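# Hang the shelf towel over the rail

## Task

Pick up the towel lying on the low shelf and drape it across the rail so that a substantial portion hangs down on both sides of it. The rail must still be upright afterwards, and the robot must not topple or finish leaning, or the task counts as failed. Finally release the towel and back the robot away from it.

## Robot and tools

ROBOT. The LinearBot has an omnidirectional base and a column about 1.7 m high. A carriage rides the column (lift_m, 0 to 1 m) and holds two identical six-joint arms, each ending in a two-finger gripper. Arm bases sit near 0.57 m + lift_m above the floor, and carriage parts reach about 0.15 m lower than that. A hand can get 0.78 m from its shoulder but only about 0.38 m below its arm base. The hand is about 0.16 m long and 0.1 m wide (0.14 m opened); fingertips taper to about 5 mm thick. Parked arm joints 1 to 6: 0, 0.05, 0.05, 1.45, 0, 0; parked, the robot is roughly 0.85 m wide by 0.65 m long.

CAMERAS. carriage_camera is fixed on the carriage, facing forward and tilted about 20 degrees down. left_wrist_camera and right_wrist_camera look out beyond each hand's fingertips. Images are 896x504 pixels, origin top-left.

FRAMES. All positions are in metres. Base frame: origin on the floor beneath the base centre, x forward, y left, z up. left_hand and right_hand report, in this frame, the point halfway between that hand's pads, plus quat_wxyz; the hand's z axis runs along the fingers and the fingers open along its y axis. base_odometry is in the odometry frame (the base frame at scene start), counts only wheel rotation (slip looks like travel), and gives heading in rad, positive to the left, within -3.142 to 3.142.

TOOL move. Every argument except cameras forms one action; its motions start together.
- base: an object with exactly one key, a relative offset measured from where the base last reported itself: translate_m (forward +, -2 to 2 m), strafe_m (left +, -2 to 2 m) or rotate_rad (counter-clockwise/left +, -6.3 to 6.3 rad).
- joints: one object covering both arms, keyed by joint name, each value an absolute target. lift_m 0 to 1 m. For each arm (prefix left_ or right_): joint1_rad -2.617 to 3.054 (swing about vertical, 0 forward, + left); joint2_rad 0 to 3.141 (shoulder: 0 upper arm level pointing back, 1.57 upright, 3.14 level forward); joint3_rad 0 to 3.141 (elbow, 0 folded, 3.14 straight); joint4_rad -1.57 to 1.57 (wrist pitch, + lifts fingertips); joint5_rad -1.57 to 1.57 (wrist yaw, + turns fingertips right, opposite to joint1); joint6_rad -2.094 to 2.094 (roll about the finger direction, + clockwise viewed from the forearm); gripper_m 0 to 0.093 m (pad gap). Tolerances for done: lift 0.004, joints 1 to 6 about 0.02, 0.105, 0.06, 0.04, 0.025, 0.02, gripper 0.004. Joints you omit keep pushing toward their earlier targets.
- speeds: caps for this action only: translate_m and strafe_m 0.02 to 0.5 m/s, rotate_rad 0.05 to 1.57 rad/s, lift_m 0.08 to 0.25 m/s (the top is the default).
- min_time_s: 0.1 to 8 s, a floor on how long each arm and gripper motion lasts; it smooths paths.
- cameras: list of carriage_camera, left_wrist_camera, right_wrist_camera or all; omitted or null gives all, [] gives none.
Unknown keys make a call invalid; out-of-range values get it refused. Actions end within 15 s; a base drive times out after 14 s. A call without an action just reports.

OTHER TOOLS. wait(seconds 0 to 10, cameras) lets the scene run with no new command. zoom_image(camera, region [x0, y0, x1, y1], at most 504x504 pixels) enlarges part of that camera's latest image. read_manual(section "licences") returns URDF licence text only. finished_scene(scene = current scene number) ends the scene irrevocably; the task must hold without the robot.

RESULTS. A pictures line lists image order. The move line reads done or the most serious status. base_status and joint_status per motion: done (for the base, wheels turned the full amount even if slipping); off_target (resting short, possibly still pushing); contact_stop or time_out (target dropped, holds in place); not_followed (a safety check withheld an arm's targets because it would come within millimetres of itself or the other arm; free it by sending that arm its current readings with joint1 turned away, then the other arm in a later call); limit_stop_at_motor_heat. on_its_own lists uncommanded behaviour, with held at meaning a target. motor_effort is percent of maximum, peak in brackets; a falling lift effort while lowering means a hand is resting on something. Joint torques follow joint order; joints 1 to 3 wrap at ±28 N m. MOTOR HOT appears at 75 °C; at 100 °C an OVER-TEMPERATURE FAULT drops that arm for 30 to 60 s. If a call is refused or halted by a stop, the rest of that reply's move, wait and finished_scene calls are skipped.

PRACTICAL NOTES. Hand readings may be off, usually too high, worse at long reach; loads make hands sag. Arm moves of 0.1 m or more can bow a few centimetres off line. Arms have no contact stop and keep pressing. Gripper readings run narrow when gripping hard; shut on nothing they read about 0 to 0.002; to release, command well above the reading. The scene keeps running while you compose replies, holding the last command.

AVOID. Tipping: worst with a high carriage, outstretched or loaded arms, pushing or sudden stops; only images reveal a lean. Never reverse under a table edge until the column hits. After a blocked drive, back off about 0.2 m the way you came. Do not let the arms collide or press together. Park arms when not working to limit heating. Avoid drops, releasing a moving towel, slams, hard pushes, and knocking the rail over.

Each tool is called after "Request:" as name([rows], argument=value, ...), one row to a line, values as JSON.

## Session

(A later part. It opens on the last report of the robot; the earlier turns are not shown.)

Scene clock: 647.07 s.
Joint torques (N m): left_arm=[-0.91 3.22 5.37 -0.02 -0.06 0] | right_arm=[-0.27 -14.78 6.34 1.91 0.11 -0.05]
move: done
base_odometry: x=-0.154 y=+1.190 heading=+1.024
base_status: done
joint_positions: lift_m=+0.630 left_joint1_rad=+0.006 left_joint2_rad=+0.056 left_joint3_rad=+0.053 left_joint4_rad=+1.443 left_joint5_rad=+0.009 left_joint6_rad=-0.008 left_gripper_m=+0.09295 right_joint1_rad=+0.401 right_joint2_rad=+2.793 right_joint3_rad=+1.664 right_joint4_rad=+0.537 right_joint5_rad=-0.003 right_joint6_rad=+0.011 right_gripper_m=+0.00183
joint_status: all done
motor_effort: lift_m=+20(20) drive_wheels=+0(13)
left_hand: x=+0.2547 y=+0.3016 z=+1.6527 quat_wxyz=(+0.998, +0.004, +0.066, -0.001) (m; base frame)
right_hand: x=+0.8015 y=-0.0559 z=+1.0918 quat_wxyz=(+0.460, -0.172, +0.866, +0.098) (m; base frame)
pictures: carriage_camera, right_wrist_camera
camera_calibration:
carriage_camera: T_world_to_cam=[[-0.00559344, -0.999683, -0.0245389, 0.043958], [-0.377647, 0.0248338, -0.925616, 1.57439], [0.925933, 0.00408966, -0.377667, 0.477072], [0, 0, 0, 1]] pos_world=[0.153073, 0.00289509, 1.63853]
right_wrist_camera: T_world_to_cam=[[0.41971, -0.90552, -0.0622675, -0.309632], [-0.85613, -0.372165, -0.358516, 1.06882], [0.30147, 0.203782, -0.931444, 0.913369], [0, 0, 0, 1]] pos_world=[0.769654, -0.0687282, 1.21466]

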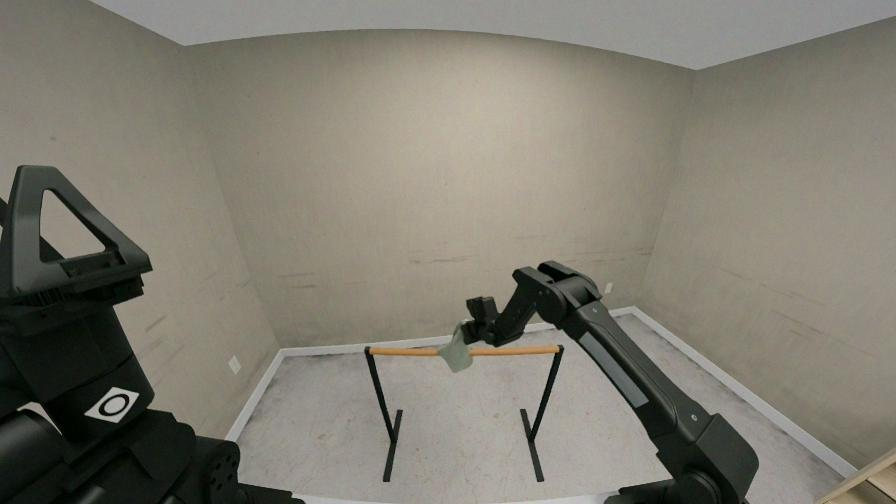

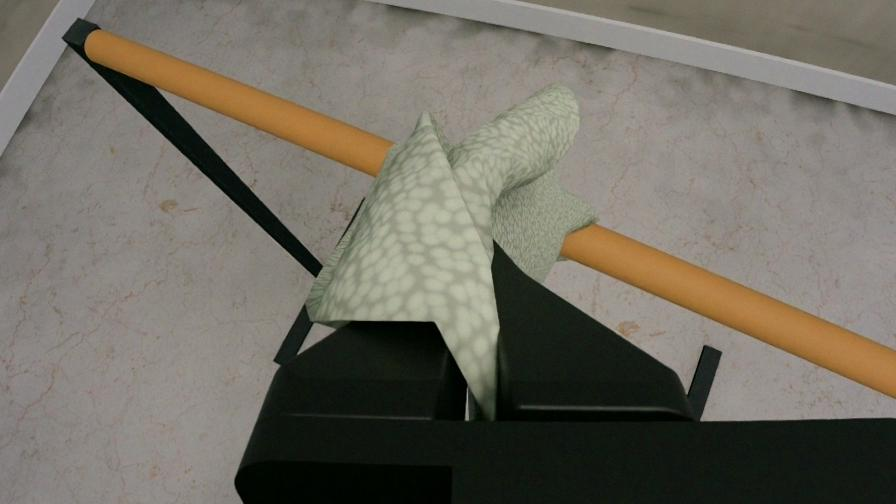

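Request:
move(joints={"left_joint1_rad": 0.345, "left_joint2_rad": 3.025, "left_joint3_rad": 1.986, "left_joint4_rad": 1.039, "left_joint5_rad": 1.445, "left_joint6_rad": 0.0, "left_gripper_m": 0.0}, min_time_s=4, cameras=["carriage_camera", "left_wrist_camera", "right_wrist_camera"])

Scene clock: 667.70 s.
Joint torques (N m): left_arm=[0.2 -12.55 6.97 1.62 0.2 0.01] | right_arm=[-0.32 -14.58 6.49 1.86 0.11 -0.06]
move: done
base_odometry: x=-0.154 y=+1.190 heading=+1.024
base_status: not commanded
joint_positions: lift_m=+0.630 left_joint1_rad=+0.340 left_joint2_rad=+3.001 left_joint3_rad=+1.968 left_joint4_rad=+1.059 left_joint5_rad=+1.431 left_joint6_rad=-0.007 left_gripper_m=+0.00050 right_joint1_rad=+0.401 right_joint2_rad=+2.793 right_joint3_rad=+1.664 right_joint4_rad=+0.537 right_joint5_rad=-0.003 right_joint6_rad=+0.011 right_gripper_m=+0.00183
joint_status: all done
motor_effort: lift_m=+20(20) drive_wheels=-1(1)
left_hand: x=+0.8023 y=+0.3278 z=+1.1951 quat_wxyz=(+0.609, +0.372, +0.600, -0.362) (m; base frame)
right_hand: x=+0.8015 y=-0.0559 z=+1.0918 quat_wxyz=(+0.460, -0.172, +0.866, +0.098) (m; base frame)
pictures: carriage_camera, left_wrist_camera, right_wrist_camera
camera_calibration:
carriage_camera: T_world_to_cam=[[-0.00559344, -0.999683, -0.0245389, 0.043958], [-0.377647, 0.0248338, -0.925616, 1.57439], [0.925933, 0.00408966, -0.377667, 0.477071], [0, 0, 0, 1]] pos_world=[0.153073, 0.00289509, 1.63853]
left_wrist_camera: T_world_to_cam=[[-0.895594, -0.442916, -0.0416734, 0.912172], [-0.230488, 0.542088, -0.808094, 0.974938], [0.380508, -0.714119, -0.587577, 0.751871], [0, 0, 0, 1]] pos_world=[0.755554, 0.412439, 1.26764]
right_wrist_camera: T_world_to_cam=[[0.41971, -0.90552, -0.0622675, -0.309632], [-0.85613, -0.372165, -0.358516, 1.06882], [0.30147, 0.203782, -0.931444, 0.913369], [0, 0, 0, 1]] pos_world=[0.769654, -0.0687282, 1.21466]

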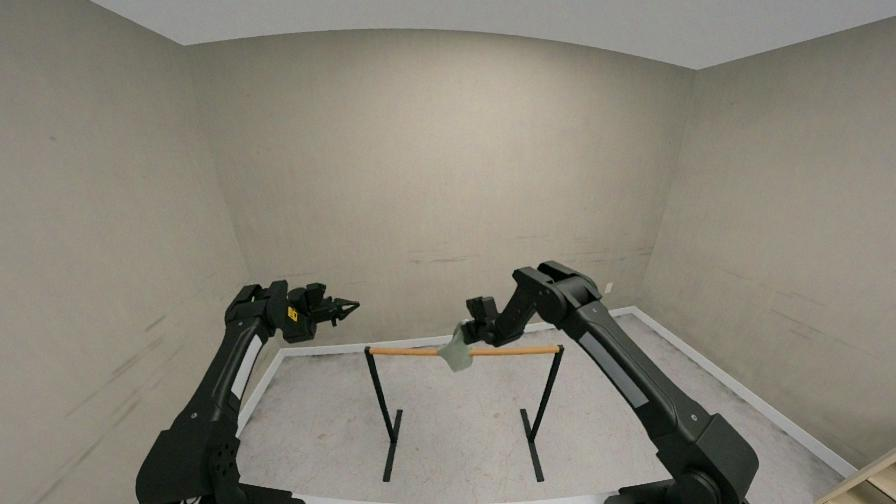

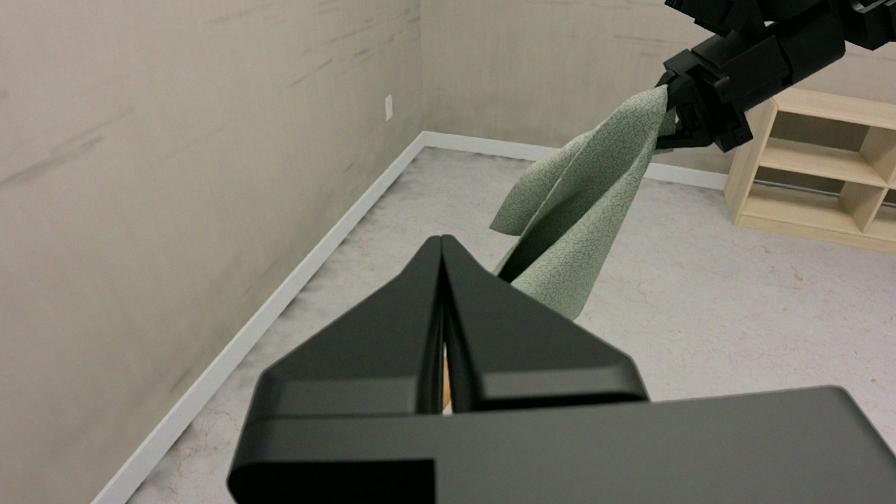

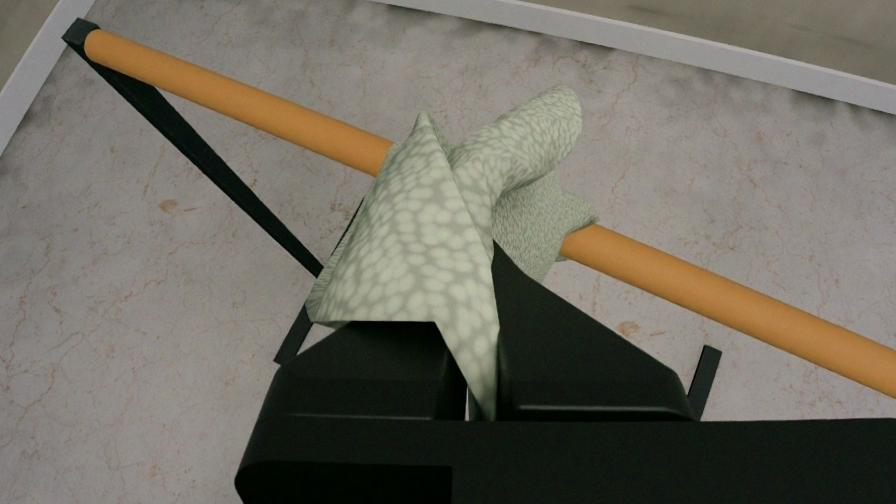

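Request:
move(joints={"left_joint4_rad": 0.55, "left_joint5_rad": 1.3}, min_time_s=1.5, cameras=["left_wrist_camera"])

Scene clock: 672.27 s.
Joint torques (N m): left_arm=[0.2 -12.57 7.02 1.67 0.16 0.02] | right_arm=[-0.4 -14.52 6.43 1.87 0.11 -0.06]
move: done
base_odometry: x=-0.154 y=+1.190 heading=+1.024
base_status: not commanded
joint_positions: lift_m=+0.630 left_joint1_rad=+0.340 left_joint2_rad=+3.001 left_joint3_rad=+1.968 left_joint4_rad=+0.575 left_joint5_rad=+1.315 left_joint6_rad=-0.006 left_gripper_m=+0.00049 right_joint1_rad=+0.401 right_joint2_rad=+2.793 right_joint3_rad=+1.664 right_joint4_rad=+0.537 right_joint5_rad=-0.003 right_joint6_rad=+0.011 right_gripper_m=+0.00183
joint_status: all done
motor_effort: lift_m=+20(20) drive_wheels=+0(1)
left_hand: x=+0.8080 y=+0.3340 z=+1.1406 quat_wxyz=(+0.498, +0.202, +0.718, -0.442) (m; base frame)
right_hand: x=+0.8015 y=-0.0559 z=+1.0918 quat_wxyz=(+0.460, -0.172, +0.866, +0.098) (m; base frame)
pictures: left_wrist_camera
camera_calibration:
left_wrist_camera: T_world_to_cam=[[-0.751564, -0.513004, 0.414704, 0.304265], [-0.634094, 0.388499, -0.668576, 1.14709], [0.18187, -0.765438, -0.617274, 0.933555], [0, 0, 0, 1]] pos_world=[0.786252, 0.425025, 1.217]

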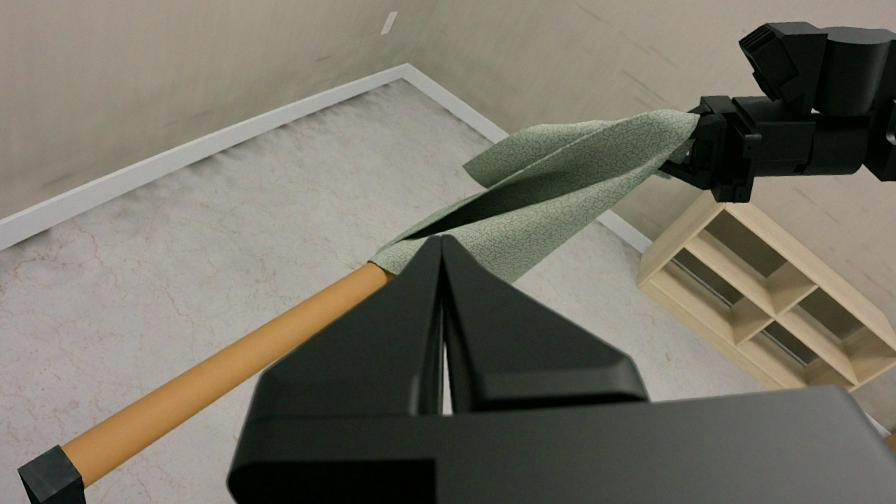

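Request:
move(joints={"left_joint4_rad": 1.0, "left_joint5_rad": 1.44, "left_gripper_m": 0.093}, min_time_s=1.5, cameras=["left_wrist_camera"])

Request:
zoom_image(camera="left_wrist_camera", region=[400, 60, 700, 340])

Scene clock: 695.70 s.
Joint torques (N m): left_arm=[0.18 -12.57 6.97 2.03 0.24 -0.02] | right_arm=[-0.35 -14.56 6.49 1.87 0.12 -0.06]
move: done
base_odometry: x=-0.154 y=+1.190 heading=+1.024
base_status: not commanded
joint_positions: lift_m=+0.630 left_joint1_rad=+0.340 left_joint2_rad=+3.001 left_joint3_rad=+1.968 left_joint4_rad=+0.984 left_joint5_rad=+1.427 left_joint6_rad=-0.006 left_gripper_m=+0.09292 right_joint1_rad=+0.401 right_joint2_rad=+2.793 right_joint3_rad=+1.664 right_joint4_rad=+0.537 right_joint5_rad=-0.003 right_joint6_rad=+0.011 right_gripper_m=+0.00183
joint_status: all done
motor_effort: lift_m=+20(20) drive_wheels=+0(1)
left_hand: x=+0.8028 y=+0.3281 z=+1.1878 quat_wxyz=(+0.593, +0.351, +0.617, -0.380) (m; base frame)
right_hand: x=+0.8015 y=-0.0559 z=+1.0918 quat_wxyz=(+0.460, -0.172, +0.866, +0.098) (m; base frame)
pictures: left_wrist_camera
camera_calibration:
left_wrist_camera: T_world_to_cam=[[-0.894279, -0.446462, 0.0306155, 0.826686], [-0.287981, 0.521771, -0.803008, 1.01574], [0.342538, -0.72693, -0.595181, 0.791269], [0, 0, 0, 1]] pos_world=[0.76076, 0.414298, 1.26128]

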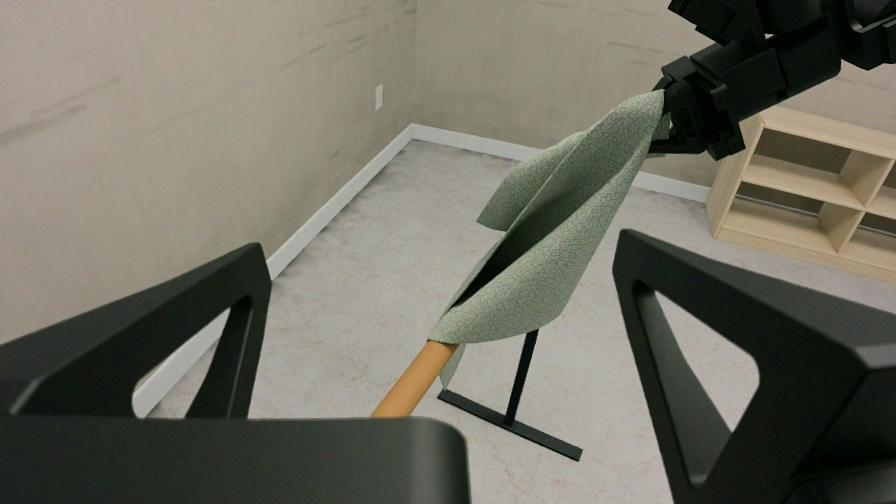

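Scaled by 1.680 from the camera's 896x504 image, which has a finer 1280x720 frame.

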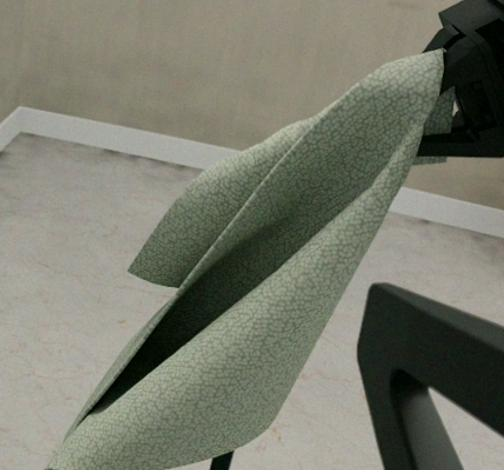

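Request:
move(cameras=["left_wrist_camera","carriage_camera"])

Scene clock: 712.83 s.
Joint torques (N m): left_arm=[0.21 -12.62 6.93 2.03 0.23 0] | right_arm=[-0.39 -14.54 6.45 1.87 0.11 -0.06]
base_odometry: x=-0.154 y=+1.190 heading=+1.024
base_status: not commanded
joint_positions: lift_m=+0.630 left_joint1_rad=+0.340 left_joint2_rad=+3.001 left_joint3_rad=+1.968 left_joint4_rad=+0.986 left_joint5_rad=+1.427 left_joint6_rad=-0.006 left_gripper_m=+0.09292 right_joint1_rad=+0.401 right_joint2_rad=+2.793 right_joint3_rad=+1.664 right_joint4_rad=+0.537 right_joint5_rad=-0.003 right_joint6_rad=+0.011 right_gripper_m=+0.00183
joint_status: all done
motor_effort: lift_m=+20(20) drive_wheels=-1(1)
left_hand: x=+0.8027 y=+0.3280 z=+1.1879 quat_wxyz=(+0.593, +0.351, +0.616, -0.380) (m; base frame)
right_hand: x=+0.8015 y=-0.0559 z=+1.0918 quat_wxyz=(+0.460, -0.172, +0.866, +0.098) (m; base frame)
pictures: carriage_camera, left_wrist_camera
camera_calibration:
carriage_camera: T_world_to_cam=[[-0.00559344, -0.999683, -0.0245389, 0.043958], [-0.377647, 0.0248338, -0.925616, 1.57439], [0.925933, 0.00408966, -0.377667, 0.477071], [0, 0, 0, 1]] pos_world=[0.153073, 0.00289509, 1.63853]
left_wrist_camera: T_world_to_cam=[[-0.894492, -0.446136, 0.029104, 0.828482], [-0.286622, 0.522275, -0.803167, 1.01479], [0.343121, -0.726768, -0.595043, 0.790673], [0, 0, 0, 1]] pos_world=[0.760636, 0.41425, 1.26142]

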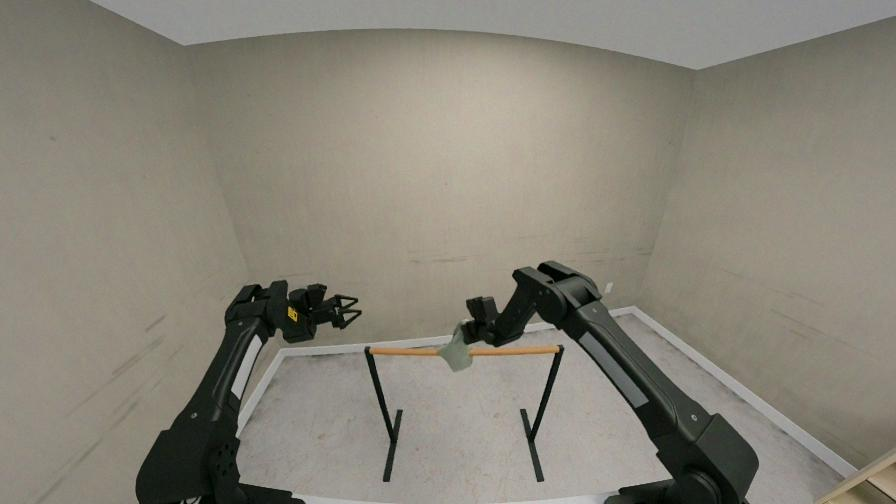

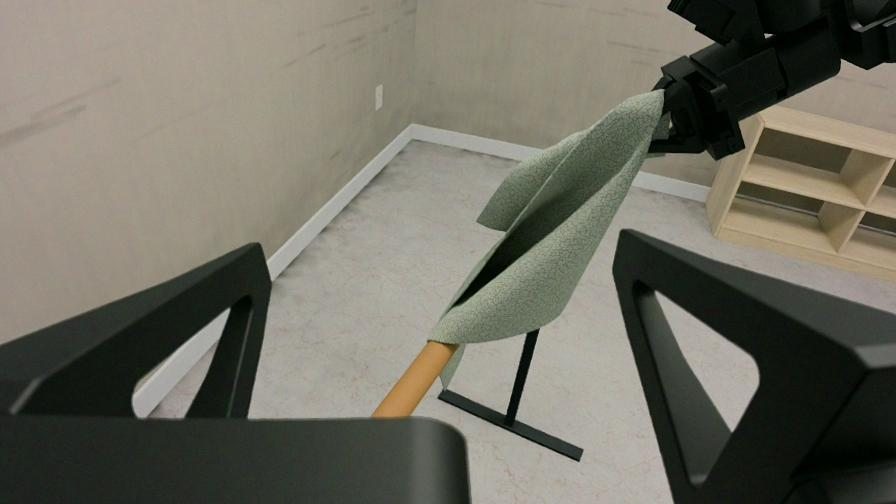

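Request:
zoom_image(camera="left_wrist_camera", region=[340, 60, 740, 480])

Request:
zoom_image(camera="carriage_camera", region=[360, 260, 580, 420])

Scaled by 1.200 from the camera's 896x504 image, which has a finer 1280x720 frame.

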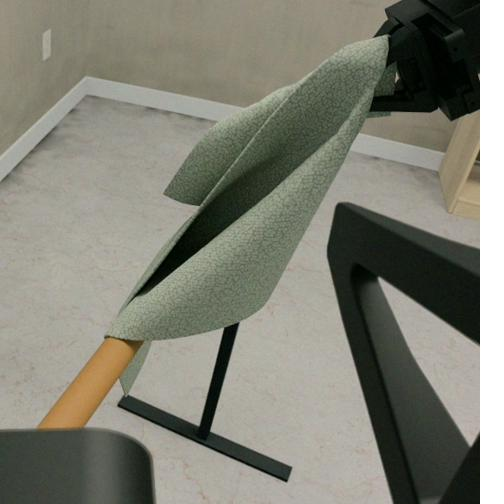

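Scaled by 2.291 from the camera's 896x504 image, which has a finer 1280x720 frame.

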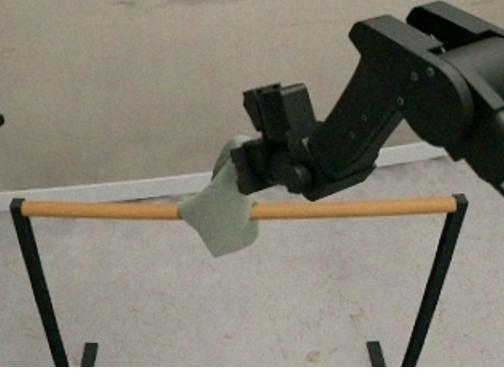

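Request:
move(base={"translate_m": -0.08}, joints={"lift_m": 0.583}, speeds={"translate_m": 0.08, "lift_m": 0.08}, cameras=["left_wrist_camera","carriage_camera"])

Request:
zoom_image(camera="left_wrist_camera", region=[300, 60, 740, 480])

Scene clock: 744.07 s.
Joint torques (N m): left_arm=[0.23 -13.01 6.45 1.98 0.19 0] | right_arm=[-0.28 -14.79 6.3 1.86 0.12 -0.06]
move: done
base_odometry: x=-0.196 y=+1.122 heading=+1.025
base_status: done
joint_positions: lift_m=+0.583 left_joint1_rad=+0.340 left_joint2_rad=+3.006 left_joint3_rad=+1.976 left_joint4_rad=+0.992 left_joint5_rad=+1.429 left_joint6_rad=-0.006 left_gripper_m=+0.09292 right_joint1_rad=+0.401 right_joint2_rad=+2.795 right_joint3_rad=+1.666 right_joint4_rad=+0.538 right_joint5_rad=-0.003 right_joint6_rad=+0.011 right_gripper_m=+0.00183
joint_status: all done
motor_effort: lift_m=+19(20) drive_wheels=+2(10)
left_hand: x=+0.8030 y=+0.3281 z=+1.1409 quat_wxyz=(+0.595, +0.354, +0.614, -0.378) (m; base frame)
right_hand: x=+0.8019 y=-0.0557 z=+1.0449 quat_wxyz=(+0.460, -0.172, +0.865, +0.098) (m; base frame)
pictures: carriage_camera, left_wrist_camera
camera_calibration:
carriage_camera: T_world_to_cam=[[-0.00559344, -0.999683, -0.0245389, 0.0428058], [-0.377647, 0.0248338, -0.925616, 1.53092], [0.925933, 0.00408966, -0.377667, 0.459338], [0, 0, 0, 1]] pos_world=[0.153073, 0.00289509, 1.59157]
left_wrist_camera: T_world_to_cam=[[-0.895715, -0.444159, 0.0204097, 0.840349], [-0.27875, 0.525197, -0.804031, 0.970755], [0.346399, -0.725873, -0.594236, 0.758755], [0, 0, 0, 1]] pos_world=[0.76048, 0.41417, 1.21425]

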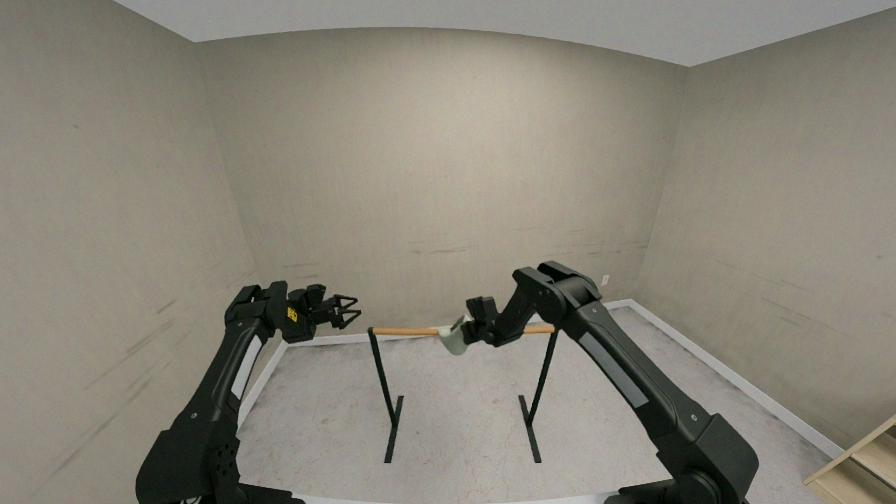

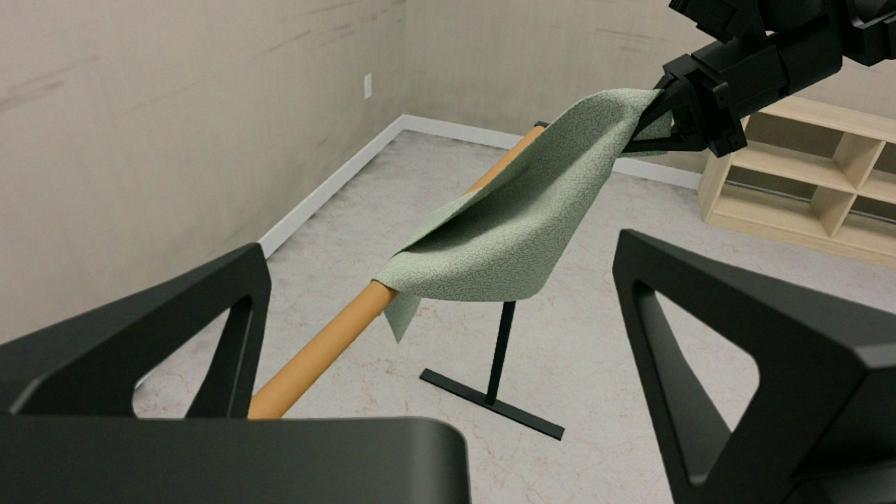

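Scaled by 1.145 from the camera's 896x504 image, which has a finer 1280x720 frame.

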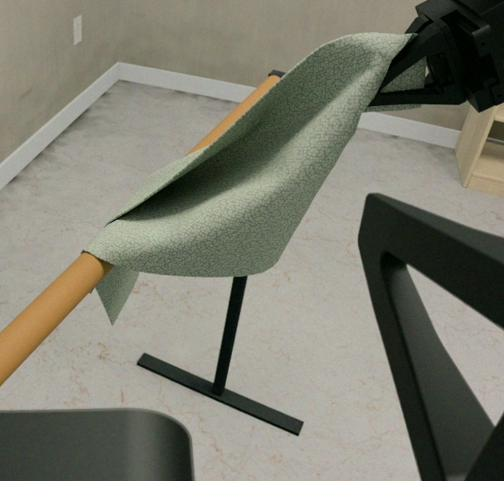

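Request:
zoom_image(camera="carriage_camera", region=[400, 290, 520, 380])

Request:
move(joints={"left_joint1_rad": 0.34, "left_joint2_rad": 3.08, "left_joint3_rad": 2.2, "left_joint4_rad": 0.86, "left_joint5_rad": 1.35}, min_time_s=2, cameras=["left_wrist_camera","carriage_camera"])

Scaled by 4.200 from the camera's 896x504 image, which has a finer 1280x720 frame.

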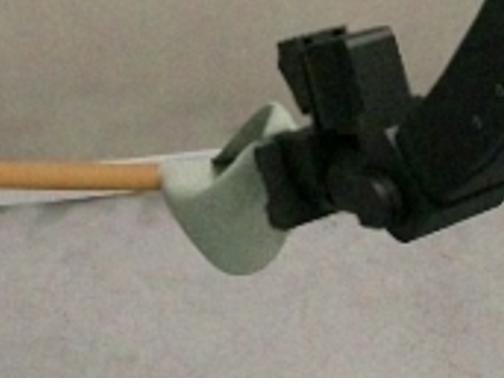

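Scene clock: 759.73 s.
Joint torques (N m): left_arm=[-0.28 -12.86 7.69 1.64 -0.12 -0.01] | right_arm=[-0.36 -14.64 6.31 1.85 0.1 -0.07]
move: done
base_odometry: x=-0.196 y=+1.122 heading=+1.025
base_status: not commanded
joint_positions: lift_m=+0.583 left_joint1_rad=+0.340 left_joint2_rad=+3.051 left_joint3_rad=+2.179 left_joint4_rad=+0.884 left_joint5_rad=+1.363 left_joint6_rad=-0.006 left_gripper_m=+0.09293 right_joint1_rad=+0.401 right_joint2_rad=+2.795 right_joint3_rad=+1.666 right_joint4_rad=+0.538 right_joint5_rad=-0.003 right_joint6_rad=+0.011 right_gripper_m=+0.00183
joint_status: all done
motor_effort: lift_m=+19(20) drive_wheels=-2(2)
left_hand: x=+0.8388 y=+0.3428 z=+1.1642 quat_wxyz=(+0.618, +0.348, +0.615, -0.345) (m; base frame)
right_hand: x=+0.8019 y=-0.0557 z=+1.0449 quat_wxyz=(+0.460, -0.172, +0.865, +0.098) (m; base frame)
pictures: carriage_camera, left_wrist_camera
camera_calibration:
carriage_camera: T_world_to_cam=[[-0.00559344, -0.999683, -0.0245389, 0.0428058], [-0.377647, 0.0248338, -0.925616, 1.53092], [0.925933, 0.00408966, -0.377667, 0.459338], [0, 0, 0, 1]] pos_world=[0.153073, 0.00289509, 1.59157]
left_wrist_camera: T_world_to_cam=[[-0.864085, -0.502527, -0.0286961, 0.929141], [-0.276023, 0.520748, -0.807857, 0.995435], [0.420913, -0.690137, -0.58868, 0.689698], [0, 0, 0, 1]] pos_world=[0.787318, 0.424533, 1.23684]

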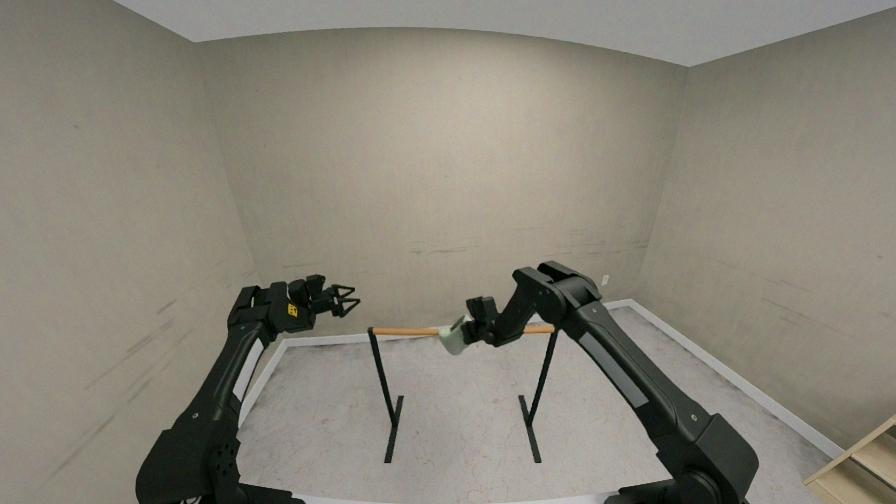

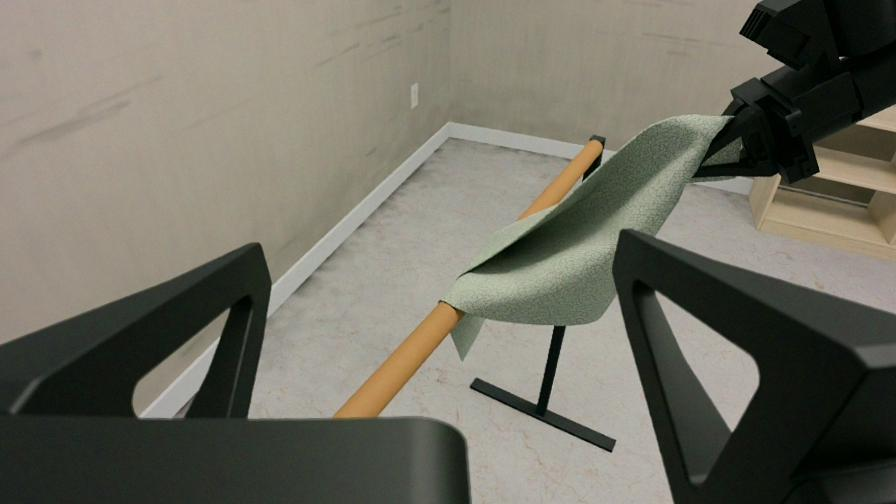

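Request:
move(base={"translate_m": 0.18}, joints={"lift_m": 0.70}, speeds={"translate_m": 0.1, "lift_m": 0.08}, cameras=["left_wrist_camera"])

Request:
move(base={"translate_m": 0.12}, joints={"lift_m": 0.82}, speeds={"translate_m": 0.08, "lift_m": 0.1}, cameras=["left_wrist_camera","carriage_camera"])

Scene clock: 786.73 s.
Joint torques (N m): left_arm=[-0.38 -13.52 7.28 1.72 -0.07 -0.02] | right_arm=[-0.34 -15.01 6.3 1.9 0.1 -0.07]
move: done
base_odometry: x=-0.103 y=+1.276 heading=+1.026
base_status: done
joint_positions: lift_m=+0.700 left_joint1_rad=+0.340 left_joint2_rad=+3.060 left_joint3_rad=+2.187 left_joint4_rad=+0.876 left_joint5_rad=+1.360 left_joint6_rad=-0.006 left_gripper_m=+0.09293 right_joint1_rad=+0.401 right_joint2_rad=+2.797 right_joint3_rad=+1.666 right_joint4_rad=+0.537 right_joint5_rad=-0.003 right_joint6_rad=+0.011 right_gripper_m=+0.00183
joint_status: all done
motor_effort: lift_m=+25(30) drive_wheels=+6(10)
left_hand: x=+0.8393 y=+0.3431 z=+1.2772 quat_wxyz=(+0.617, +0.344, +0.617, -0.346) (m; base frame)
right_hand: x=+0.8014 y=-0.0559 z=+1.1598 quat_wxyz=(+0.459, -0.172, +0.866, +0.097) (m; base frame)
pictures: left_wrist_camera
camera_calibration:
left_wrist_camera: T_world_to_cam=[[-0.862742, -0.505231, -0.0204508, 0.922204], [-0.283991, 0.517619, -0.807106, 1.0935], [0.41836, -0.690516, -0.590052, 0.760231], [0, 0, 0, 1]] pos_world=[0.788116, 0.424864, 1.35]

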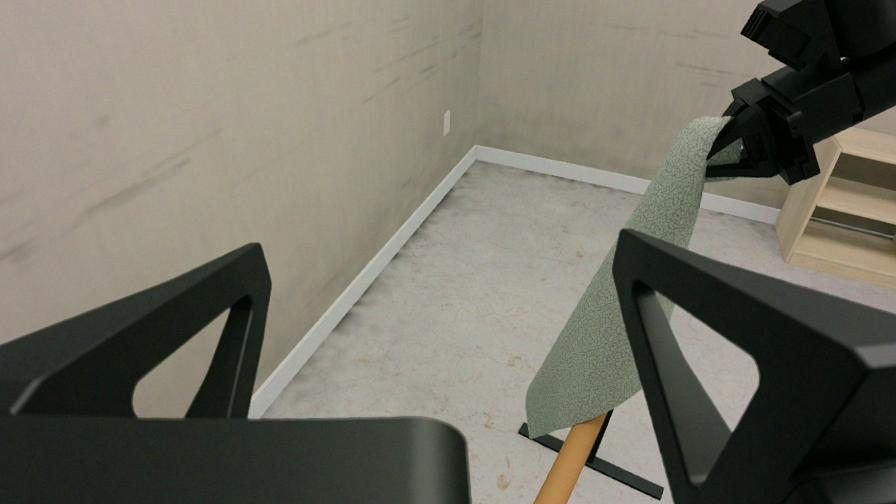

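Scene clock: 788.83 s.
Joint torques (N m): left_arm=[-0.29 -14.16 6.75 1.8 -0.04 0.01] | right_arm=[-0.34 -15.21 6.12 1.83 0.11 -0.06]
move: done
base_odometry: x=-0.041 y=+1.378 heading=+1.026
base_status: done
joint_positions: lift_m=+0.820 left_joint1_rad=+0.340 left_joint2_rad=+3.066 left_joint3_rad=+2.191 left_joint4_rad=+0.871 left_joint5_rad=+1.359 left_joint6_rad=-0.006 left_gripper_m=+0.09293 right_joint1_rad=+0.402 right_joint2_rad=+2.800 right_joint3_rad=+1.667 right_joint4_rad=+0.535 right_joint5_rad=-0.003 right_joint6_rad=+0.011 right_gripper_m=+0.00183
joint_status: all done
motor_effort: lift_m=+24(29) drive_wheels=-4(12)
left_hand: x=+0.8392 y=+0.3433 z=+1.3944 quat_wxyz=(+0.615, +0.342, +0.619, -0.348) (m; base frame)
right_hand: x=+0.8005 y=-0.0560 z=+1.2778 quat_wxyz=(+0.457, -0.172, +0.867, +0.097) (m; base frame)
pictures: carriage_camera, left_wrist_camera
camera_calibration:
carriage_camera: T_world_to_cam=[[-0.00559344, -0.999683, -0.0245389, 0.0486078], [-0.377647, 0.0248338, -0.925616, 1.74978], [0.925933, 0.00408966, -0.377667, 0.548633], [0, 0, 0, 1]] pos_world=[0.153073, 0.00289509, 1.82801]
left_wrist_camera: T_world_to_cam=[[-0.862279, -0.506259, -0.013335, 0.914669], [-0.290095, 0.515342, -0.806392, 1.19287], [0.415115, -0.691466, -0.591231, 0.834301], [0, 0, 0, 1]] pos_world=[0.788414, 0.425214, 1.46738]

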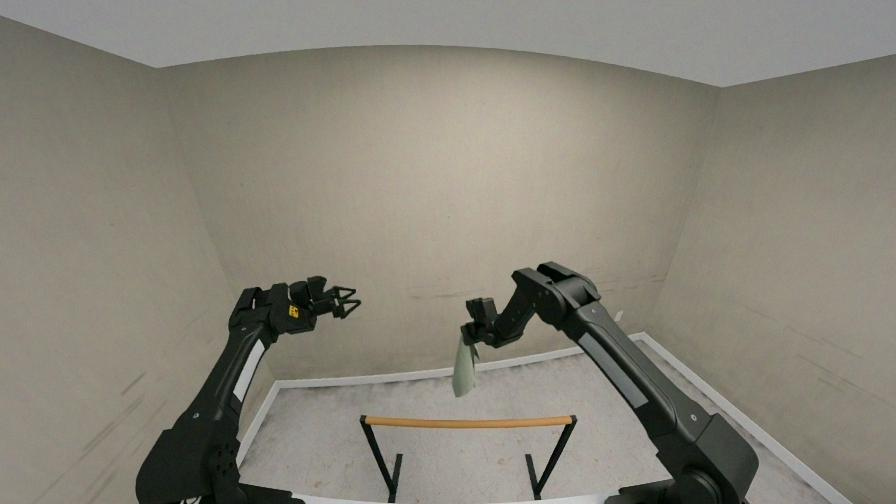

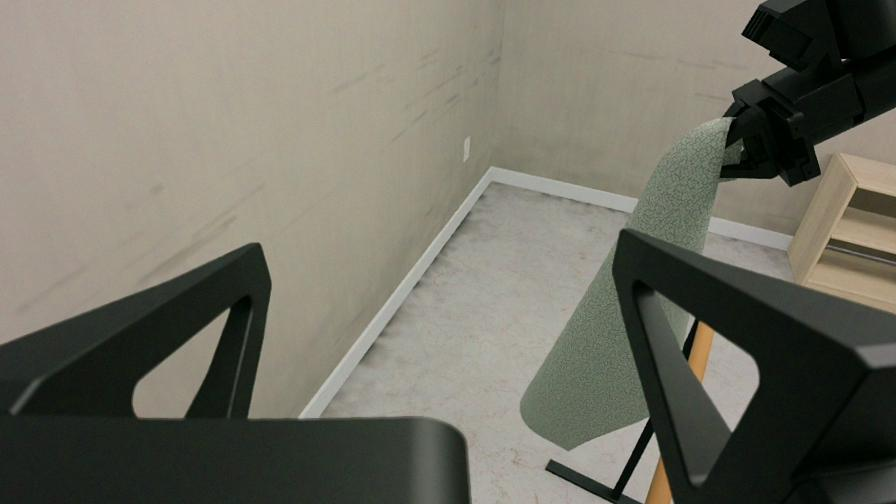

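Request:
move(joints={"lift_m": 0.53}, speeds={"lift_m": 0.1}, cameras=["left_wrist_camera","carriage_camera"])

Scene clock: 800.00 s.
Joint torques (N m): left_arm=[-0.25 -14.3 6.71 1.82 -0.02 -0.02] | right_arm=[-0.38 -15.36 6.02 1.9 0.11 -0.07]
move: done
base_odometry: x=-0.041 y=+1.378 heading=+1.026
base_status: not commanded
joint_positions: lift_m=+0.530 left_joint1_rad=+0.340 left_joint2_rad=+3.068 left_joint3_rad=+2.194 left_joint4_rad=+0.868 left_joint5_rad=+1.358 left_joint6_rad=-0.006 left_gripper_m=+0.09293 right_joint1_rad=+0.402 right_joint2_rad=+2.801 right_joint3_rad=+1.667 right_joint4_rad=+0.532 right_joint5_rad=-0.003 right_joint6_rad=+0.011 right_gripper_m=+0.00183
joint_status: all done
motor_effort: lift_m=+20(21) drive_wheels=-5(6)
left_hand: x=+0.8395 y=+0.3435 z=+1.1043 quat_wxyz=(+0.615, +0.341, +0.620, -0.348) (m; base frame)
right_hand: x=+0.8001 y=-0.0562 z=+0.9872 quat_wxyz=(+0.456, -0.172, +0.868, +0.097) (m; base frame)
pictures: carriage_camera, left_wrist_camera
camera_calibration:
carriage_camera: T_world_to_cam=[[-0.00559344, -0.999683, -0.0245389, 0.0415024], [-0.377647, 0.0248338, -0.925616, 1.48176], [0.925933, 0.00408966, -0.377667, 0.439277], [0, 0, 0, 1]] pos_world=[0.153073, 0.00289509, 1.53846]
left_wrist_camera: T_world_to_cam=[[-0.861918, -0.506926, -0.0110888, 0.908582], [-0.292229, 0.514507, -0.806154, 0.960786], [0.414366, -0.691599, -0.591601, 0.663848], [0, 0, 0, 1]] pos_world=[0.788817, 0.425369, 1.17735]

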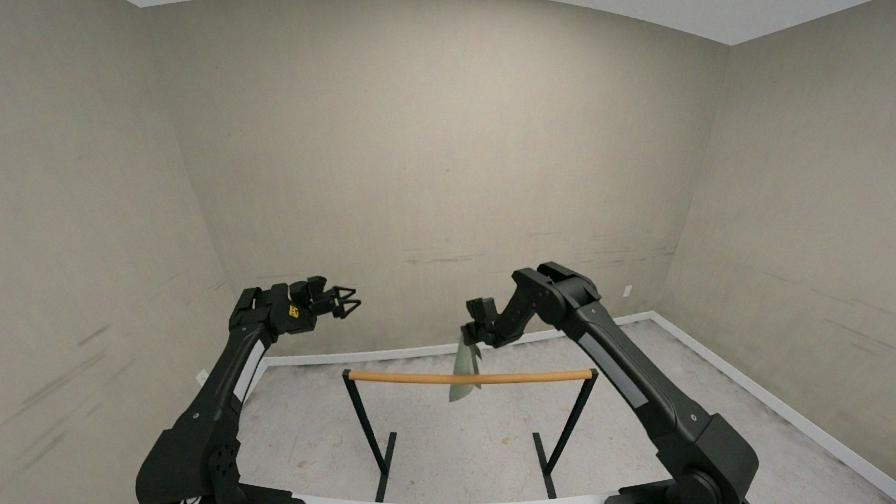

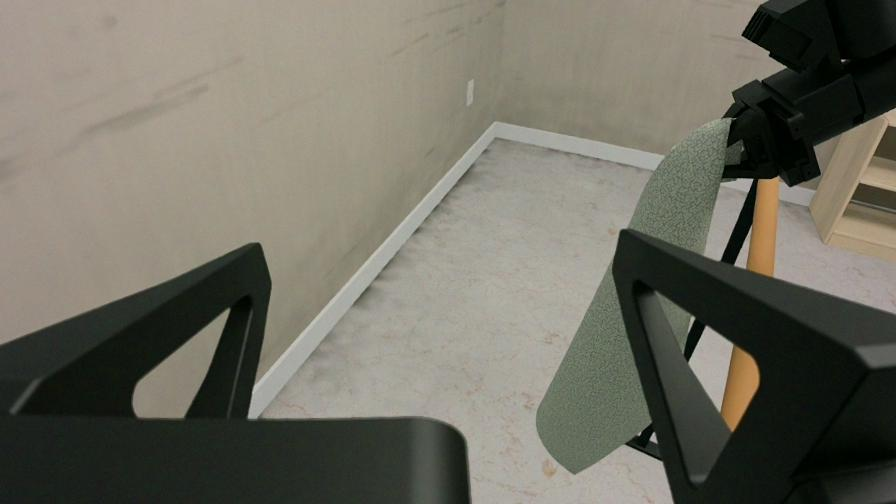

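Request:
move(base={"translate_m": -0.13}, speeds={"translate_m": 0.08}, cameras=["left_wrist_camera"])

Request:
move(base={"translate_m": -0.08}, joints={"lift_m": 0.515}, speeds={"translate_m": 0.08, "lift_m": 0.08}, cameras=["left_wrist_camera","carriage_camera"])

Scene clock: 809.23 s.
Joint torques (N m): left_arm=[-0.25 -14.45 6.58 1.85 -0.03 0] | right_arm=[-0.38 -15.25 6.16 1.92 0.11 -0.06]
move: done
base_odometry: x=-0.108 y=+1.267 heading=+1.027
base_status: done
joint_positions: lift_m=+0.530 left_joint1_rad=+0.340 left_joint2_rad=+3.068 left_joint3_rad=+2.194 left_joint4_rad=+0.868 left_joint5_rad=+1.358 left_joint6_rad=-0.006 left_gripper_m=+0.09293 right_joint1_rad=+0.401 right_joint2_rad=+2.801 right_joint3_rad=+1.667 right_joint4_rad=+0.532 right_joint5_rad=-0.003 right_joint6_rad=+0.011 right_gripper_m=+0.00183
joint_status: not commanded
motor_effort: lift_m=+20(21) drive_wheels=-8(12)
left_hand: x=+0.8395 y=+0.3435 z=+1.1043 quat_wxyz=(+0.615, +0.341, +0.620, -0.348) (m; base frame)
right_hand: x=+0.8002 y=-0.0564 z=+0.9872 quat_wxyz=(+0.456, -0.172, +0.868, +0.097) (m; base frame)
pictures: left_wrist_camera
camera_calibration:
left_wrist_camera: T_world_to_cam=[[-0.861725, -0.507254, -0.0110892, 0.908598], [-0.292426, 0.514397, -0.806153, 0.960985], [0.414629, -0.691439, -0.591603, 0.663575], [0, 0, 0, 1]] pos_world=[0.788841, 0.425384, 1.17735]

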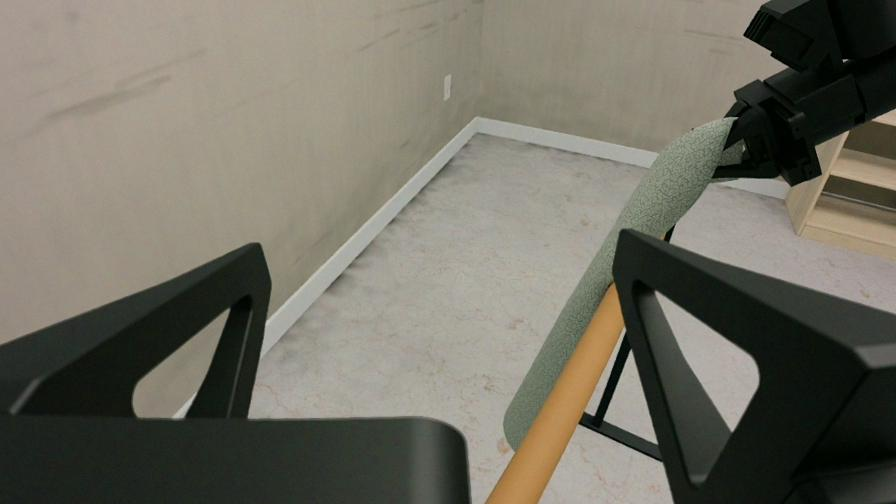

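Scene clock: 810.83 s.
Joint torques (N m): left_arm=[-0.28 -14.35 6.56 1.82 -0.01 -0.01] | right_arm=[-0.58 -15.47 6.15 1.78 0.1 -0.06]
move: done
base_odometry: x=-0.150 y=+1.199 heading=+1.027
base_status: done
joint_positions: lift_m=+0.515 left_joint1_rad=+0.340 left_joint2_rad=+3.068 left_joint3_rad=+2.195 left_joint4_rad=+0.868 left_joint5_rad=+1.357 left_joint6_rad=-0.006 left_gripper_m=+0.09293 right_joint1_rad=+0.401 right_joint2_rad=+2.801 right_joint3_rad=+1.669 right_joint4_rad=+0.537 right_joint5_rad=-0.003 right_joint6_rad=+0.011 right_gripper_m=+0.00183
joint_status: all done
motor_effort: lift_m=+20(20) drive_wheels=+6(15)
left_hand: x=+0.8399 y=+0.3437 z=+1.0900 quat_wxyz=(+0.616, +0.341, +0.620, -0.347) (m; base frame)
right_hand: x=+0.8014 y=-0.0562 z=+0.9739 quat_wxyz=(+0.459, -0.172, +0.866, +0.097) (m; base frame)
pictures: carriage_camera, left_wrist_camera
camera_calibration:
carriage_camera: T_world_to_cam=[[-0.00559344, -0.999683, -0.0245389, 0.041137], [-0.377647, 0.0248338, -0.925616, 1.46797], [0.925933, 0.00408966, -0.377667, 0.433654], [0, 0, 0, 1]] pos_world=[0.153073, 0.00289509, 1.52357]
left_wrist_camera: T_world_to_cam=[[-0.861321, -0.507906, -0.0125877, 0.910368], [-0.29166, 0.514588, -0.806309, 0.948917], [0.416006, -0.690819, -0.591361, 0.653416], [0, 0, 0, 1]] pos_world=[0.789055, 0.425472, 1.16298]

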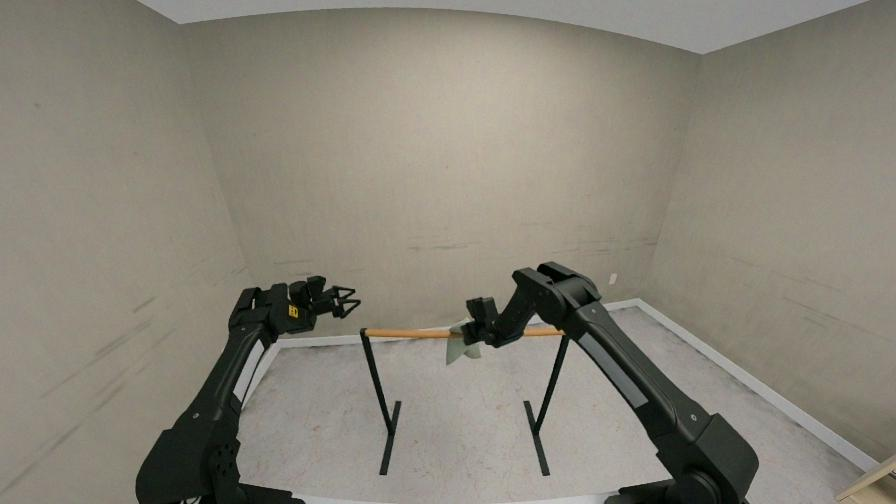

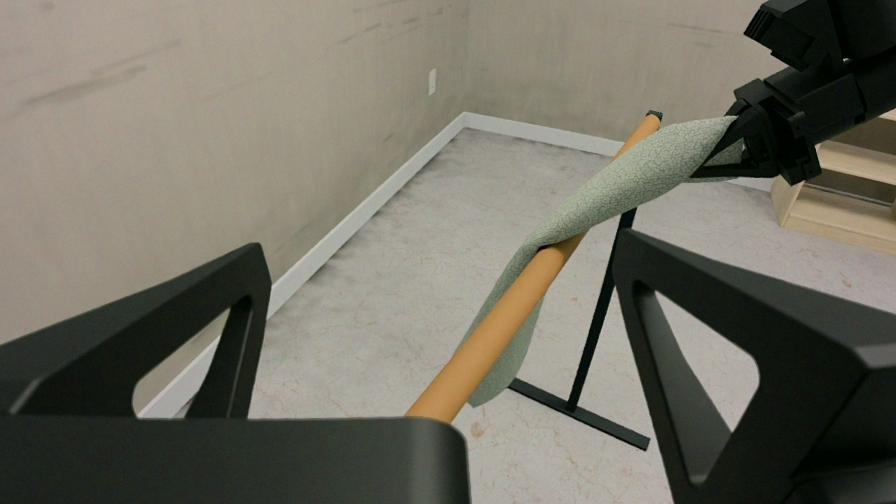

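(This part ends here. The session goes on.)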